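## Task

Grasp the bottle whose cap is blue and raise it upright by over half its own height, keeping it held there to the end; the other bottles may be shoved aside but every one must end up standing.

## Robot and tools

ROBOT. One arm (yam_ultra, six revolute joints plus a two-finger parallel gripper driven by a single command). Its base sits at (0, 0, 0.149) m in the scene frame and is tilted: quat_wxyz (0.920, -0.278, 0.272, -0.047). In the scene frame the origin is on the table top under the base, +z is up, +y is left when looking along +x. In the base frame, up is the vector (-0.475, -0.538, +0.696), so a pure base-frame dz is not a vertical lift; to raise something, move along that up vector. The fingers point along the gripper's +z and close along its y. end_effector_position is the pinch point, about 1 cm short of the fingertips.

FRAME. Every reported pose, Hand target, velocity and camera pose is in the base frame. Offsets use the base frame's axes; rotations spin about the Hand target's position.

ROW FORMAT (shared by execute_actions and move): 7 numbers, each in [-1, 1]: dx, dy, dz, rx, ry, rz, opening. The first six are an offset from the Hand target (not an absolute pose): 1.0 equals 0.6 m for dx/dy/dz and 180 degrees for the rotation vector rx/ry/rz. A translation longer than 1.0 is shortened along its direction. opening is absolute: +1 fully open (0.094 m), -1 closed. Repeating an offset moves the hand further each time. Each step the controller limits the commanded orientation to within 40 degrees of the measured one.

execute_actions(actions, cameras): actions is a list of actions; each action is a table of up to 15 rows, one per 1/30 s step, and a short table repeats its final row. All rows within one action are offsets from the Hand target at that action's start. An empty actions list returns state plus all camera images. cameras: list of names, ["all"], or [] (default: none when actions are given).

move(target, speed, blend, opening_speed, grip_force, blocking, cameras): target is one row or a list of up to 15 rows; every row is an offset from the same starting Hand target. speed is path top speed in m/s (0.002 to 2.9, default 0.25; rotation up to twice that in rad/s), one value or one per leg. blend in metres rounds corners for lists (0 = stop at each). opening_speed (0.2 or more, scale units per second) closes gently, useful on bottles. grip_force is per-pad newtons, 10 to 50, and persists; lower force closes slowly. blocking=false returns after about 0.5 s while motion continues. The path ignores obstacles, and faster moves hit harder and stray more. Keep paths away from the arm's base to avoid a shoulder flip.

wait(seconds 0 to 10, cameras): let time run holding the last command. stop(cameras): brakes a running move. zoom_image(camera, region): camera is cam_head_left, cam_head_right or cam_wrist (each 672x504); region [x0, y0, x1, y1] in pixels from the top-left, at most 504 by 504, only on the newest images. read_manual(section="licences") returns licence text only. finished_scene(scene): ends the current scene, given its number; irreversible; make no further calls in the same reply after it.

RESULTS. The state gives end_effector_position (m) and end_effector_quat_wxyz, which may be off by a few cm. Hand target is the pose later offsets are counted from; the gripper often rests a bit short of it, so send the remaining gap as a new offset if needed. Tool commands shows current commands; to keep the fingers unchanged resend the present opening value, since 0 means half open. grip_measured is the measured opening on the -1..+1 scale; on a firm grip it reads a little below the object's width, and its following the command does not reveal contact. grip_effort_nm is gripper motor effort (negative = closing), not pad force. Joint torques and velocities show loads; friction can mask or mimic contact. The move: line reports done, off_target, moving, held or fault, and limits=paced (pose clipped) or limits=held (steps withheld). Neither done nor off_target proves contact or its absence.

AVOID. Knocking a bottle over or off the table, dropping the held bottle, fast impacts, or pressing far past contact (a stalled arm keeps pushing until commanded back). Back off by commanding a target behind the gripper. Don't keep the arm stretched or loaded for long: MOTOR HOT appears at 75 °C, at 90 °C the arm folds and goes idle, at 100 °C it drops. Approach the chosen bottle open, close around its body, lift upright along the up vector and hold.

Each tool is called after ">>>" as name(argument=value, ...), one argument or row to a line, values as JSON.

## Session

>>> execute_actions(
  actions=[],
)

Scene clock: 0.00 s.
end_effector_position=(+0.2464, -0.4510, -0.1421) grip_measured=+1.000 grip_effort_nm=n/a end_effector_quat_wxyz=(+0.026, +0.827, +0.485, +0.282)
Joint positions: [-1.263 3.014 2.48 -1.121 -0.569 0.793 0.094]
Joint velocities: within noise
Joint torques (N m): no reading
Heat: 30 °C.
Hand target: +0.2362, -0.4639, -0.1350; +0.041, +0.831, +0.483, +0.272
Tool commands: gripper/opening=+1.0

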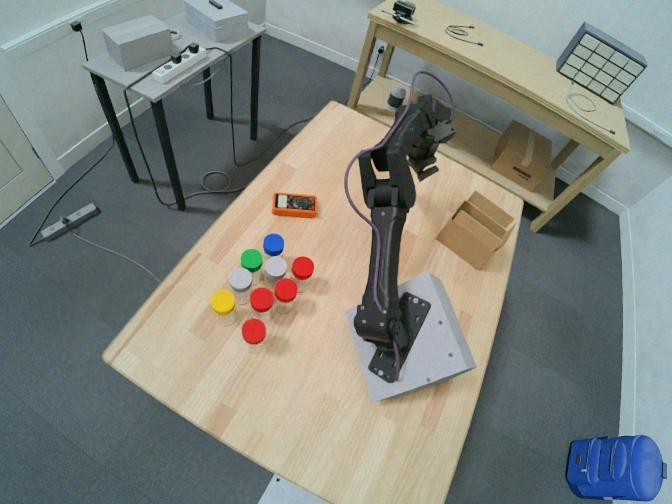

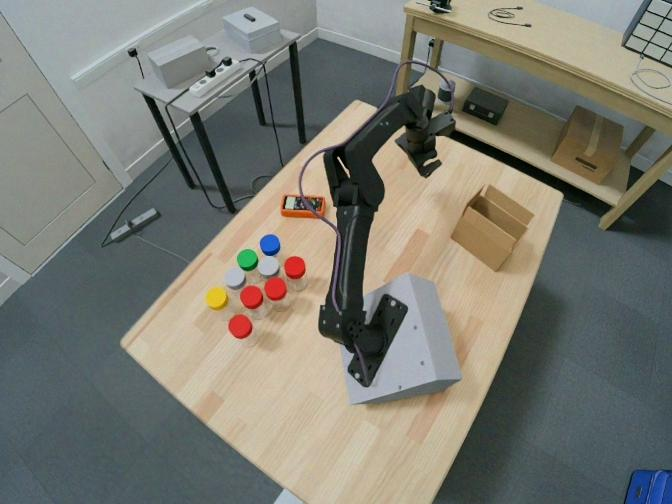

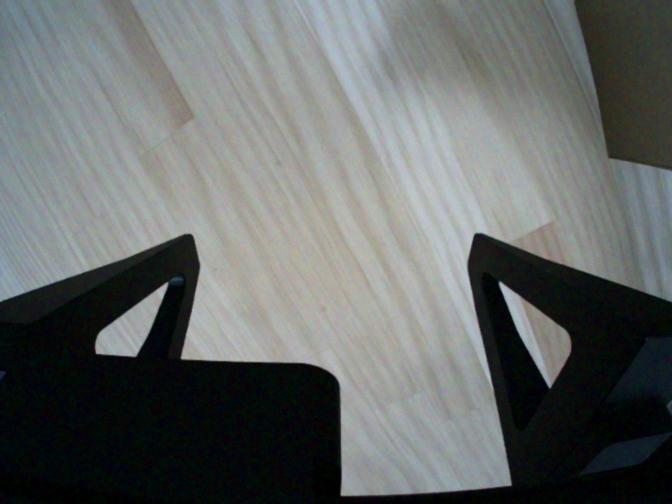

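>>> move(
  target=[0.088, 0.380, 0.730, 0.0199, -0.0814, 0.1865, 1],
  cameras=["all"],
  speed=0.35,
)

Scene clock: 43.37 s.
end_effector_position=(+0.2935, -0.2366, +0.3055) grip_measured=+1.000 grip_effort_nm=0.01 end_effector_quat_wxyz=(+0.189, +0.651, +0.628, +0.382)
Joint positions: [-1.05 1.796 2.018 -1.543 -0.852 0.672 0.094]
Joint torques (N m): [-6.32 -2.55 3.54 0.66 -0.08 0.08]
Heat: 36 °C.
Hand target: +0.2890, -0.2359, +0.3030; -0.004, +0.616, +0.684, +0.389
Off the commanded pose: 0.005 m, 23 deg.
joint sent to its limit — joint 4 (wrist pitch), lower limit. The joint targets are off in position and orientation.
move: off_target

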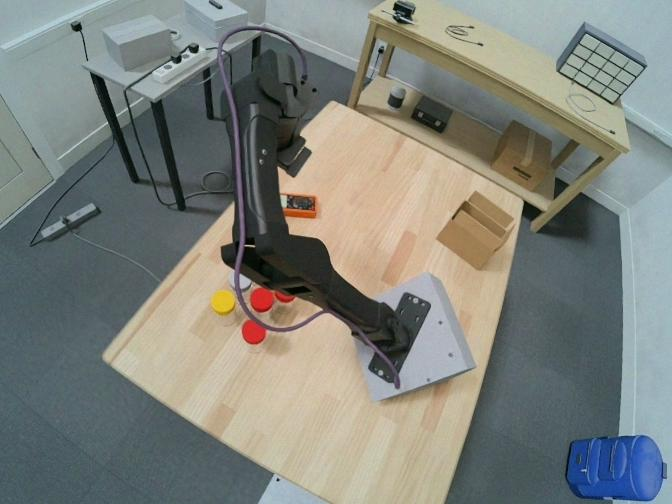

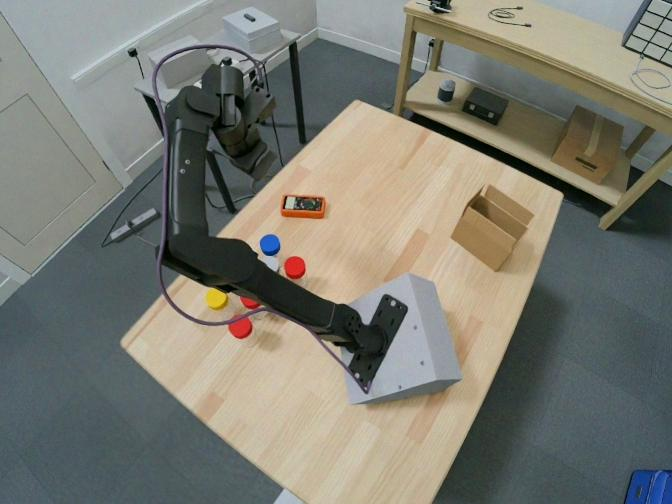

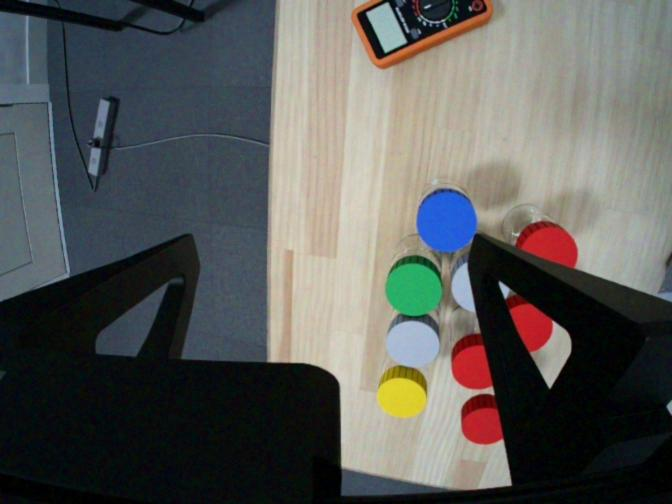

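>>> zoom_image(
  camera="cam_wrist",
  region=[370, 150, 590, 350],
)

>>> zoom_image(
  camera="cam_head_right",
  region=[200, 220, 340, 350],
)

Scaled by 2.291 from the camera's 672x504 image, which has a finer 960x720 frame.

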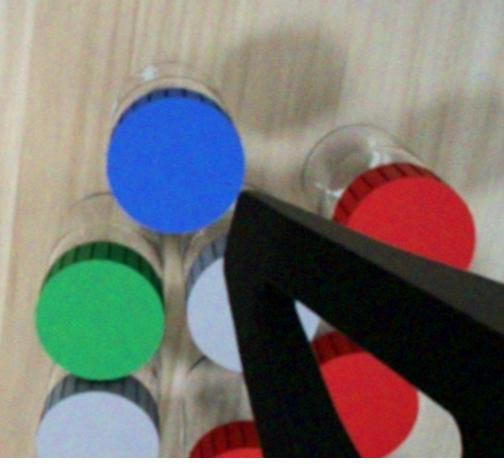

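Scaled by 3.600 from the camera's 672x504 image, which has a finer 960x720 frame.

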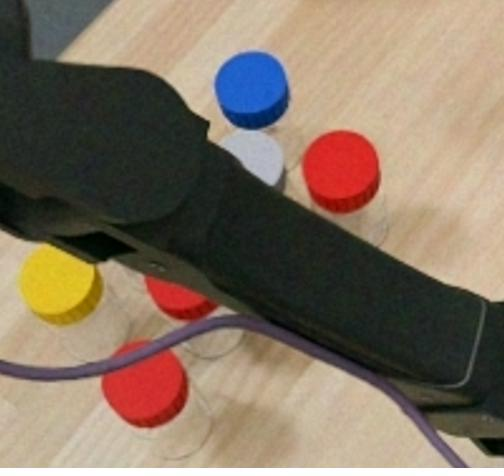

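>>> move(
  target=[0.1025, 0.2473, -0.2415, -0.0396, -0.0448, 0.058, 0.6],
  cameras=["all"],
)

Scene clock: 91.87 s.
end_effector_position=(+0.3517, -0.0812, +0.1638) grip_measured=+0.603 grip_effort_nm=-0.12 end_effector_quat_wxyz=(+0.044, +0.512, +0.761, +0.396)
Joint positions: [-0.602 1.739 1.411 -1.136 -0.814 0.628 0.075]
Joint torques (N m): [-6.31 -5.74 3.29 0.32 0.13 0.09]
Heat: 30 °C.
Hand target: +0.3505, -0.0875, +0.1581; +0.047, +0.522, +0.759, +0.387
Off the commanded pose: 0.009 m, 2 deg.
move: done

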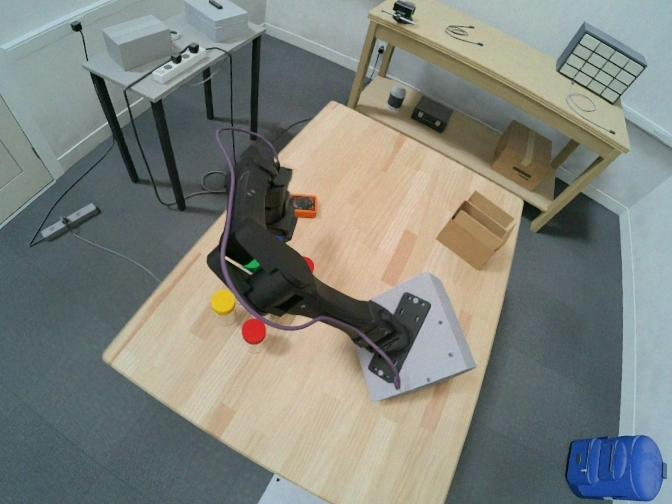

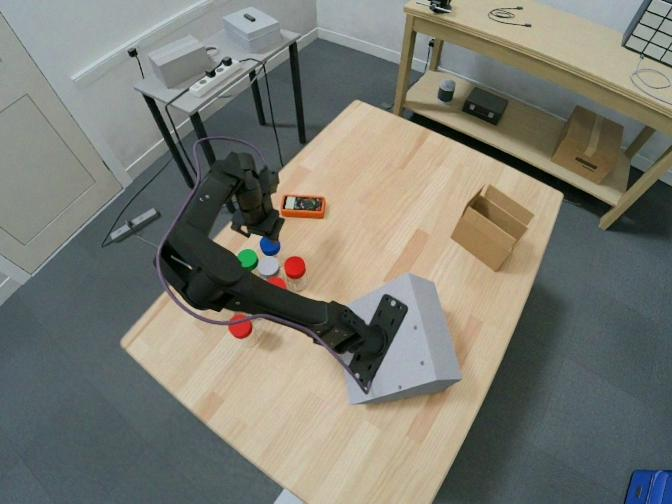

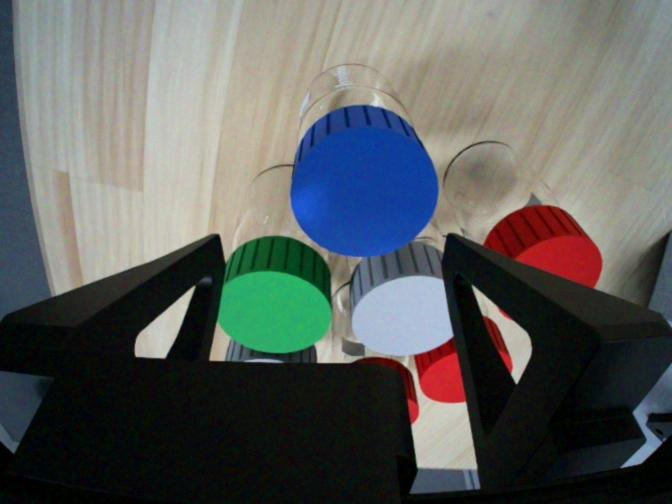

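>>> move(
  target=[
    [0.0093,0.0037,-0.0387,0,0,0,0.6],
    [0.0425,0.0413,-0.0873,0,0,0,0.6],
  ],
  cameras=["all"],
  speed=0.1,
  blend=0.005,
)

Scene clock: 118.60 s.
end_effector_position=(+0.3761, -0.0581, +0.1135) grip_measured=+0.603 grip_effort_nm=-0.12 end_effector_quat_wxyz=(+0.047, +0.512, +0.761, +0.396)
Joint positions: [-0.502 1.776 1.247 -0.825 -0.797 0.773 0.075]
Joint torques (N m): [-6.06 -5.67 3.12 0.35 0.15 0.08]
Heat: 31 °C.
Hand target: +0.3760, -0.0627, +0.1057; +0.047, +0.522, +0.759, +0.387
Off the commanded pose: 0.009 m, 2 deg.
move: done

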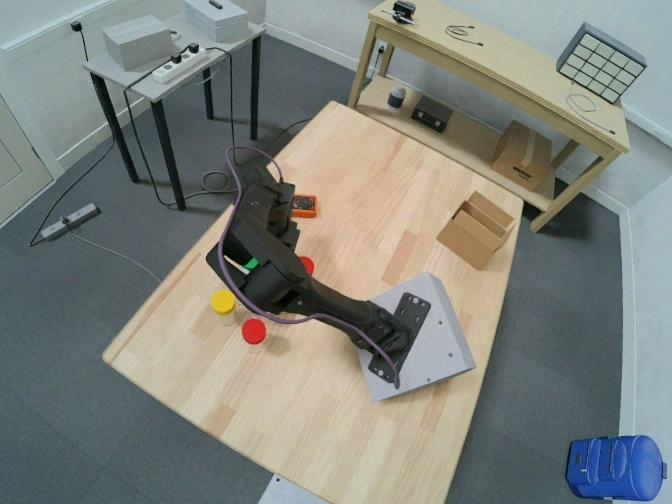

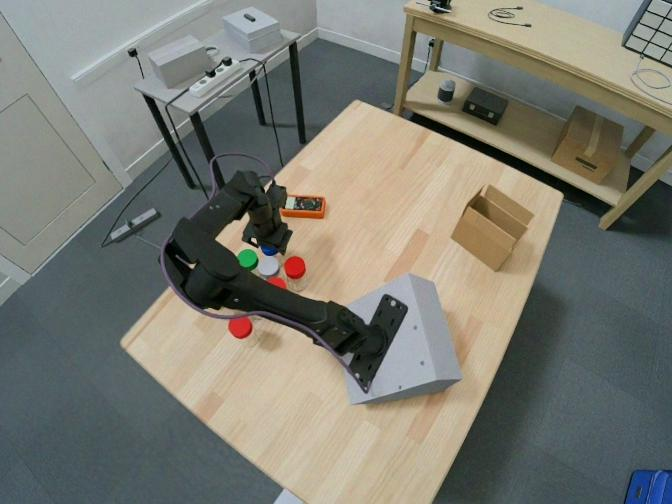

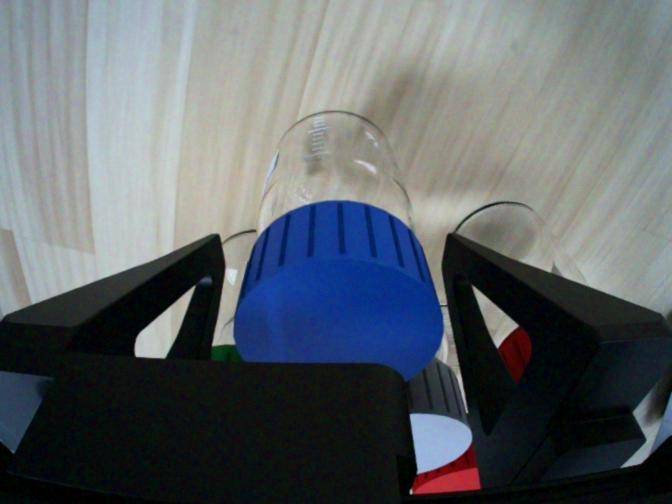

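>>> move(
  target=[
    [0,0,0,0,0,0,0.0],
    [-0.079,-0.0897,0.116,0,0,0,0.0],
  ],
  cameras=["all"],
  speed=0.12,
  opening_speed=0.6,
)

Scene clock: 127.27 s.
end_effector_position=(+0.3281, -0.1007, +0.1631) grip_measured=+0.106 grip_effort_nm=-1.02 end_effector_quat_wxyz=(+0.019, +0.520, +0.760, +0.389)
Joint positions: [-0.688 1.776 1.463 -1.297 -0.8 0.496 0.052]
Joint torques (N m): [-8.68 -6.15 8.06 0 -0.07 -0.09]
Heat: 31 °C.
Hand target: +0.3286, -0.1165, +0.1753; +0.047, +0.522, +0.759, +0.387
Off the commanded pose: 0.020 m, 3 deg.
move: off_target

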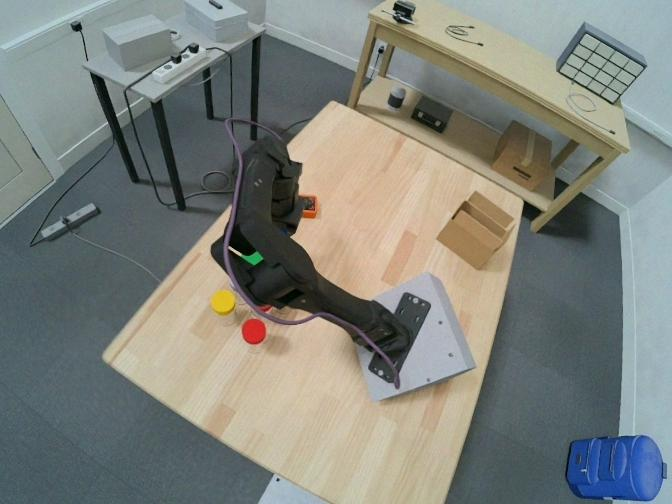

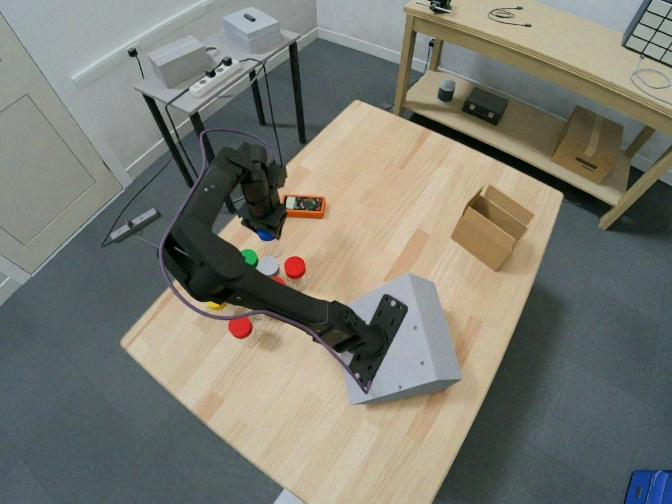

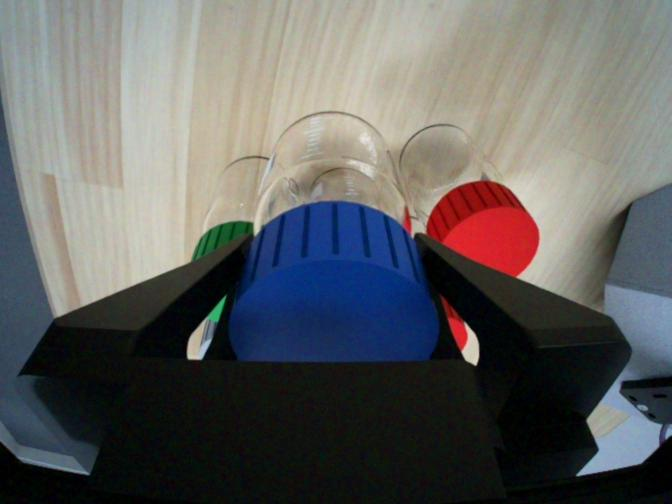

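>>> finished_scene(
  scene=1,
)

The scene is finished: the task was done.


## Next scene

Grasp the bottle whose cap is yellow and raise it upright by over half its own height, keeping it held there to the end; the other bottles may be shoved aside but every one must end up standing.

>>> execute_actions(
  actions=[],
)

Nothing of this call was run. Scene 2 begins with your next reply.

>>> execute_actions(
  actions=[],
)

Scene clock: 0.00 s.
end_effector_position=(+0.1253, +0.1948, +0.1787) grip_measured=+1.000 grip_effort_nm=n/a end_effector_quat_wxyz=(+0.282, +0.238, +0.881, +0.296)
Joint positions: [1.481 0.814 0.76 -0.93 0.645 1.809 0.094]
Joint velocities: within noise
Joint torques (N m): no reading
Heat: 29 °C.
Hand target: +0.1259, +0.1951, +0.1857; +0.285, +0.242, +0.875, +0.307
Tool commands: gripper/opening=+1.0

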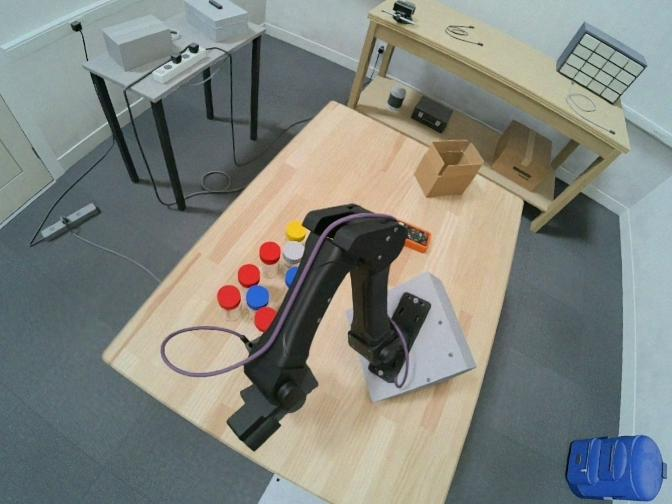

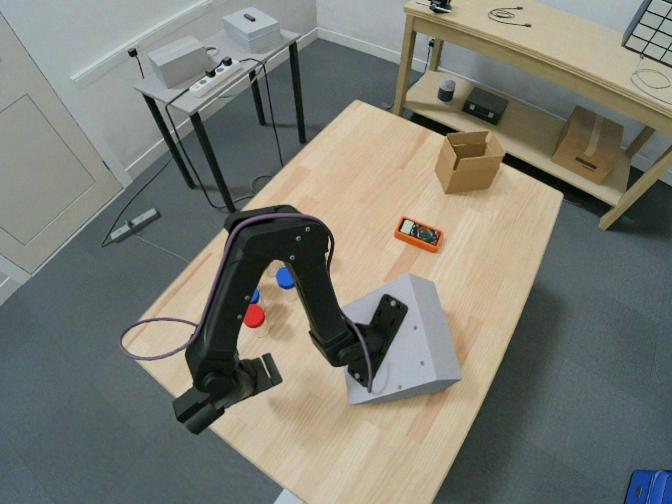

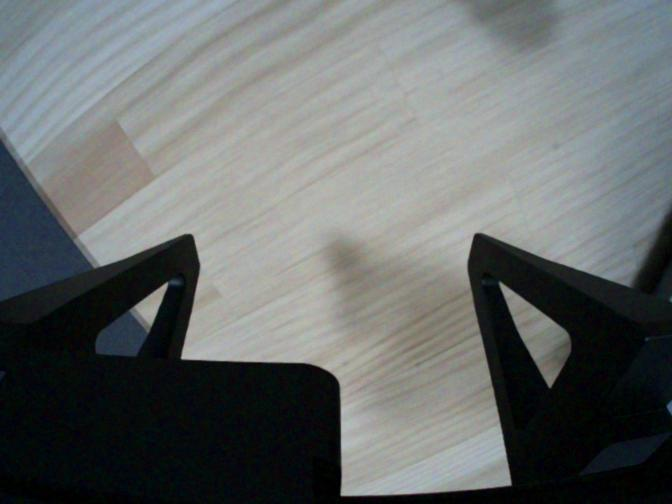

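>>> move(
  target=[
    [-0.09,-0.254,0.14,0.08,0.08,-0.058,1],
    [0.3218,-0.5968,-0.0592,0.1588,0.1586,-0.1165,0.6],
  ],
  cameras=["all"],
  speed=0.35,
  blend=0.05,
)

Scene clock: 32.03 s.
end_effector_position=(+0.3153, -0.1568, +0.1457) grip_measured=+0.603 grip_effort_nm=-0.13 end_effector_quat_wxyz=(+0.038, +0.527, +0.755, +0.388)
Joint positions: [-0.838 1.892 1.54 -1.352 -0.793 0.324 0.075]
Joint torques (N m): [-6.75 -4.4 8.01 0.09 -0.04 -0.08]
Heat: 30 °C.
Hand target: +0.3190, -0.1630, +0.1502; +0.047, +0.523, +0.759, +0.386
Off the commanded pose: 0.008 m, 1 deg.
move: done; limits=paced

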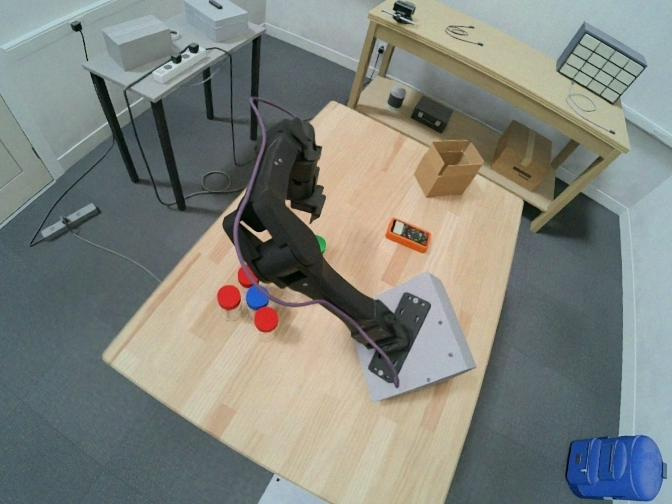

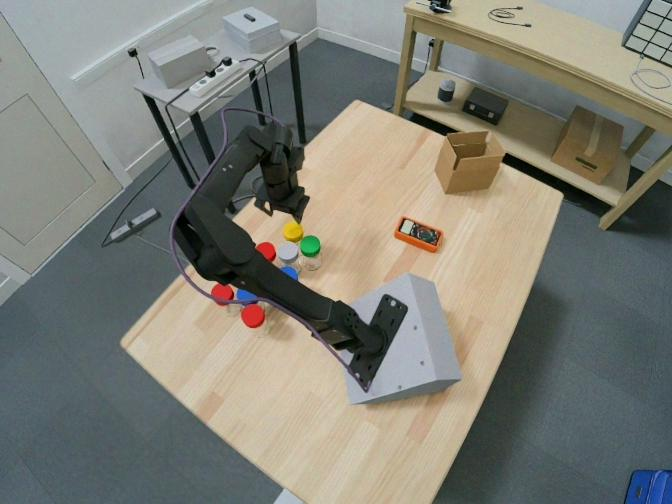

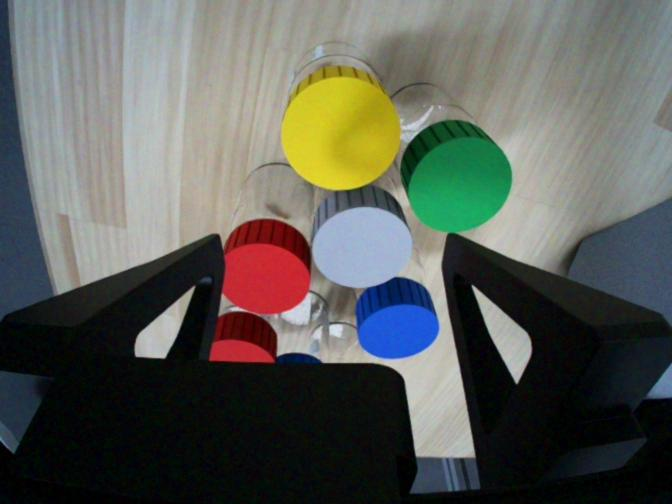

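>>> move(
  target=[
    [0.0458,0.0272,-0.0675,-0.0924,-0.1046,0.1353,0.6],
    [0.0908,0.0782,-0.1337,-0.0924,-0.1046,0.1353,0.6],
  ],
  cameras=["cam_wrist"],
  speed=[0.3,0.12],
)

Scene clock: 54.63 s.
end_effector_position=(+0.3738, -0.1125, +0.0756) grip_measured=+0.603 grip_effort_nm=-0.13 end_effector_quat_wxyz=(+0.161, +0.261, +0.884, +0.353)
Joint positions: [-0.631 1.946 1.329 -0.868 -0.794 -0.02 0.075]
Joint torques (N m): [-7.34 -5.83 3.08 0.37 -0.1 0.08]
Heat: 30 °C.
Hand target: +0.3735, -0.1161, +0.0699; +0.161, +0.271, +0.881, +0.354
Off the commanded pose: 0.007 m, 1 deg.
move: done
Images, in order (width x height): cam_wrist 672x504.

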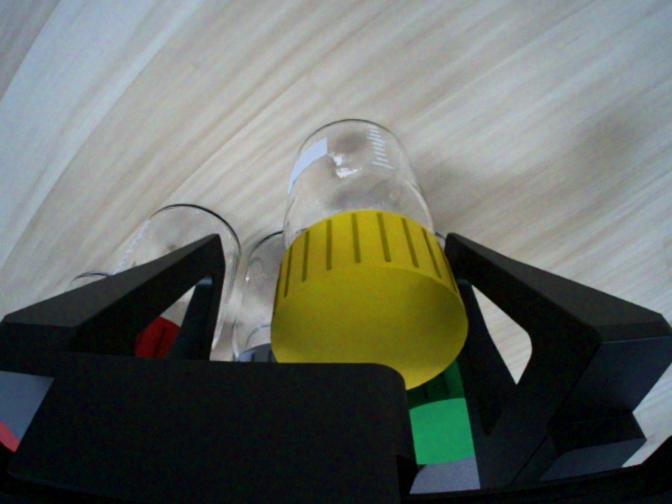

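>>> move(
  target=[
    [-0.0022,-0.005,-0.0148,0,0,0,0.6],
    [-0.0022,-0.005,-0.0148,0,0,0,0.0],
    [-0.081,-0.095,0.101,0,0,0,0.0],
  ],
  cameras=["all"],
  speed=[0.1,0.1,0.15],
  opening_speed=0.6,
)

Scene clock: 65.97 s.
end_effector_position=(+0.3261, -0.1562, +0.1220) grip_measured=+0.104 grip_effort_nm=-1.02 end_effector_quat_wxyz=(+0.142, +0.267, +0.880, +0.365)
Joint positions: [-0.813 1.958 1.532 -1.297 -0.794 -0.288 0.052]
Joint torques (N m): [-9.62 -6 8.06 0.03 -0.02 -0.09]
Heat: 30 °C.
Hand target: +0.3249, -0.1731, +0.1305; +0.161, +0.271, +0.881, +0.354
Off the commanded pose: 0.019 m, 3 deg.
move: off_target

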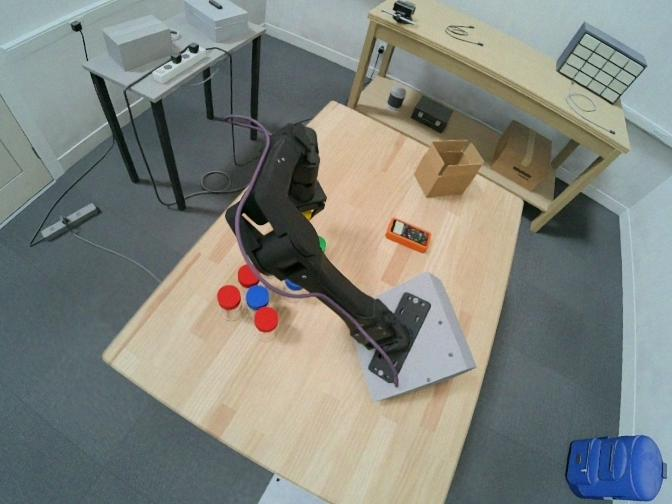

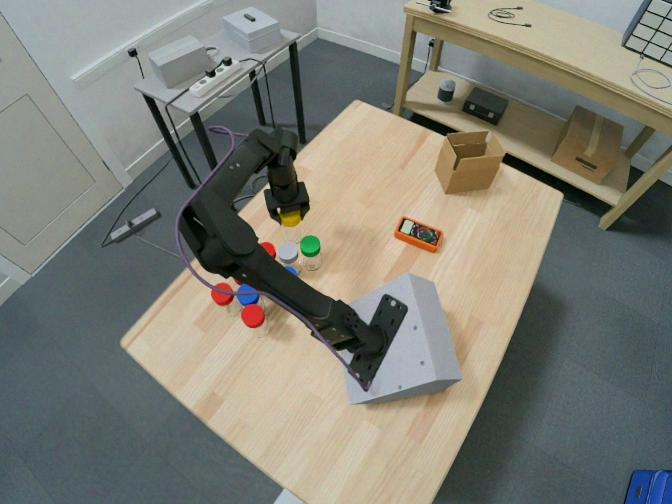

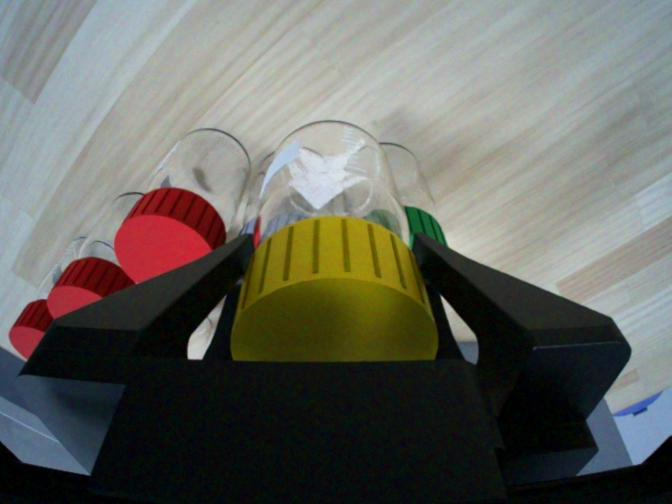

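>>> finished_scene(
  scene=2,
)

The scene is finished: the task was done.


## Next scene

Grasp the bottle whose cap is green and raise it upright by over half its own height, keeping it held there to the end; the other bottles may be shoved aside but every one must end up standing.

>>> execute_actions(
  actions=[],
)

Scene clock: 0.00 s.
end_effector_position=(+0.1837, -0.1319, +0.3210) grip_measured=+1.000 grip_effort_nm=n/a end_effector_quat_wxyz=(+0.485, +0.679, +0.551, -0.032)
Joint positions: [-0.082 0.835 1.236 -1.17 0.709 1.385 0.094]
Joint velocities: within noise
Joint torques (N m): no reading
Heat: 29 °C.
Hand target: +0.1775, -0.1363, +0.3292; +0.496, +0.680, +0.538, -0.037
Tool commands: gripper/opening=+1.0

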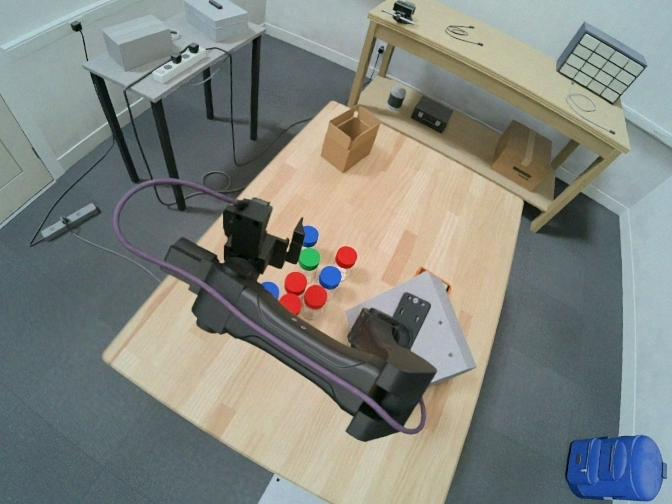

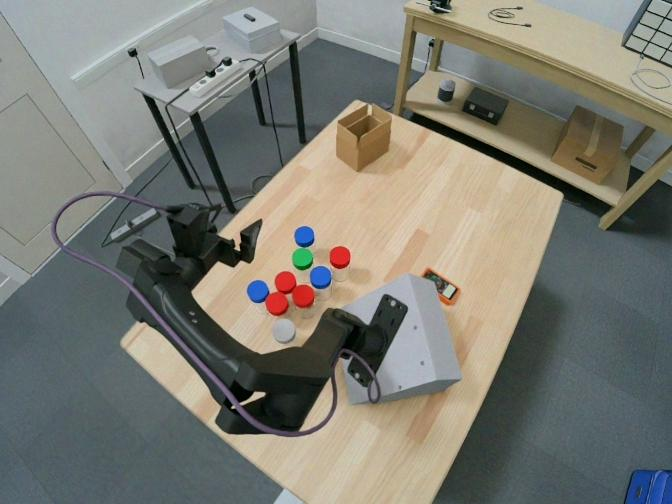

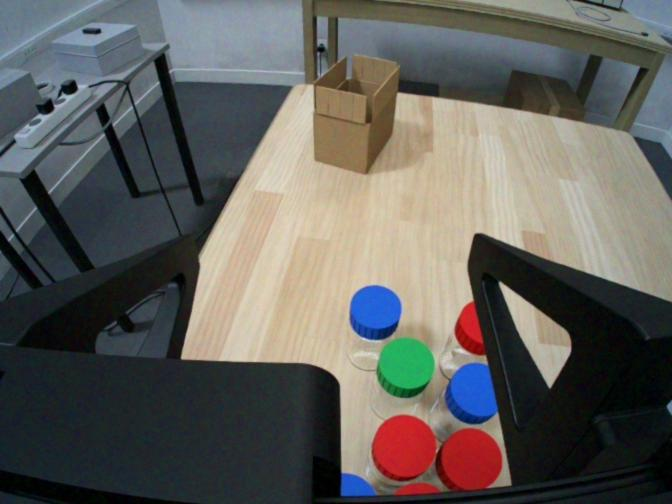

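>>> move(
  target=[0.1268, 0.0187, -0.324, 0.1966, 0.067, 0.426, 0.5],
  cameras=["all"],
  speed=0.4,
)

Scene clock: 23.00 s.
end_effector_position=(+0.2480, -0.1185, +0.1268) grip_measured=+0.503 grip_effort_nm=-0.13 end_effector_quat_wxyz=(+0.129, +0.319, +0.865, +0.366)
Joint positions: [-0.924 1.667 1.185 -1.322 -0.77 -0.313 0.071]
Joint torques (N m): [-5 -2.88 8.24 0.08 -0.12 -0.12]
Heat: 29 °C.
Hand target: +0.2536, -0.1251, +0.1348; +0.145, +0.308, +0.868, +0.361
Off the commanded pose: 0.012 m, 2 deg.
move: off_target

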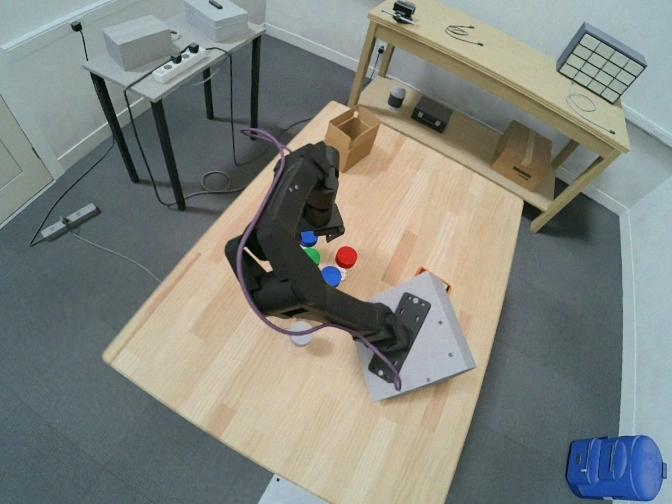

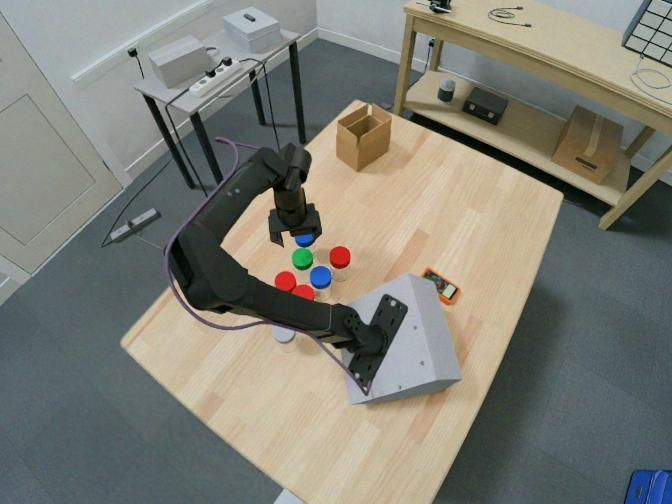

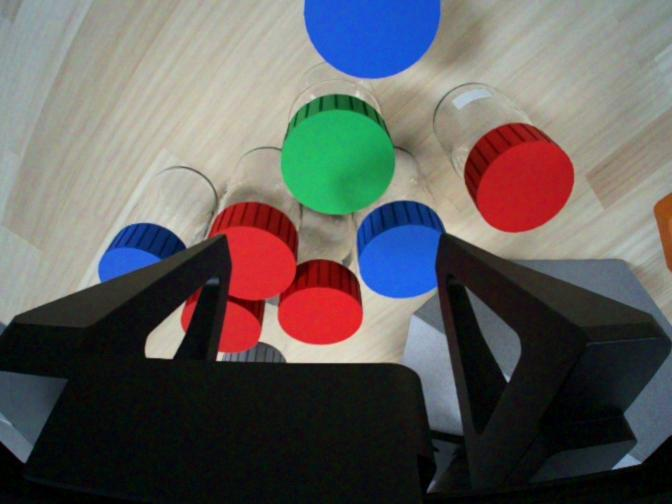

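>>> move(
  target=[0.0723,0.0972,-0.1455,0,0,0,0.5],
  cameras=["cam_wrist"],
  speed=0.12,
)

Scene clock: 45.47 s.
end_effector_position=(+0.2972, -0.0663, +0.0506) grip_measured=+0.503 grip_effort_nm=-0.13 end_effector_quat_wxyz=(+0.144, +0.302, +0.871, +0.360)
Joint positions: [-0.66 1.688 0.888 -0.714 -0.796 0.031 0.071]
Joint torques (N m): [-4.97 -4.05 2.74 0.35 -0.07 0.09]
Heat: 29 °C.
Hand target: +0.2969, -0.0668, +0.0475; +0.145, +0.308, +0.868, +0.361
Off the commanded pose: 0.003 m, 1 deg.
move: done
Images, in order (width x height): cam_wrist 672x504.

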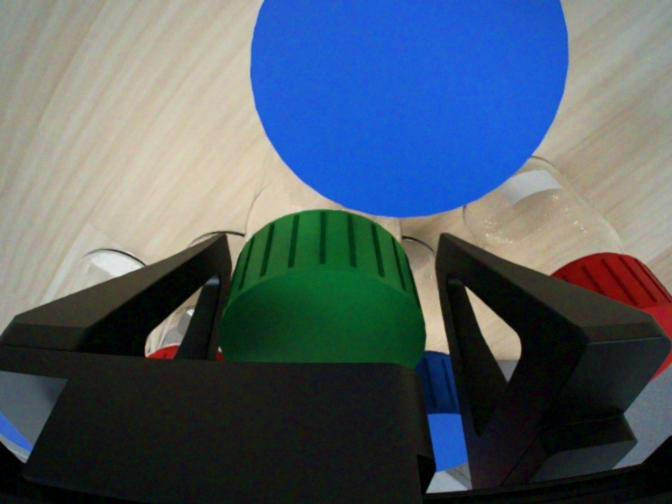

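>>> move(
  target=[
    [0.002,0.003,0.0035,0,0,0,0.5],
    [0.002,0.003,0.0035,0,0,0,0.0],
    [-0.067,-0.0837,0.129,0,0,0,0.0],
  ],
  cameras=["all"],
  speed=[0.1,0.1,0.15],
  opening_speed=0.6,
)

Scene clock: 58.20 s.
end_effector_position=(+0.2556, -0.1009, +0.1147) grip_measured=+0.100 grip_effort_nm=-1.02 end_effector_quat_wxyz=(+0.120, +0.307, +0.866, +0.376)
Joint positions: [-0.864 1.665 1.127 -1.253 -0.788 -0.274 0.052]
Joint torques (N m): [-7.51 -4.33 8.29 0.01 0.09 -0.09]
Heat: 29 °C.
Hand target: +0.2567, -0.1170, +0.1249; +0.145, +0.308, +0.868, +0.361
Off the commanded pose: 0.019 m, 3 deg.
move: off_target

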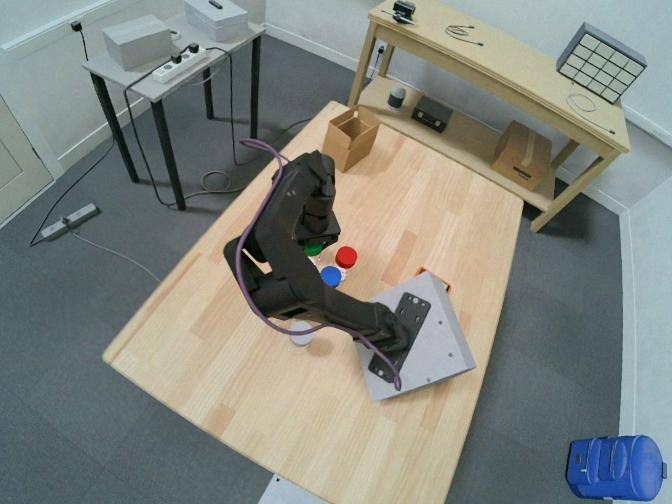

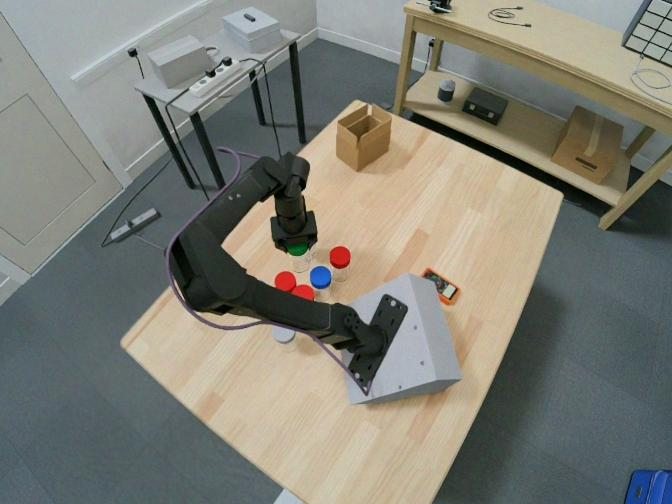

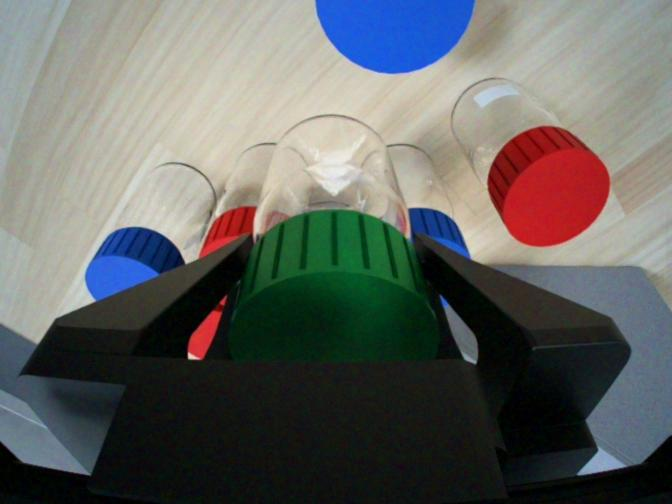

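>>> finished_scene(
  scene=3,
)

The scene is finished: the task was done.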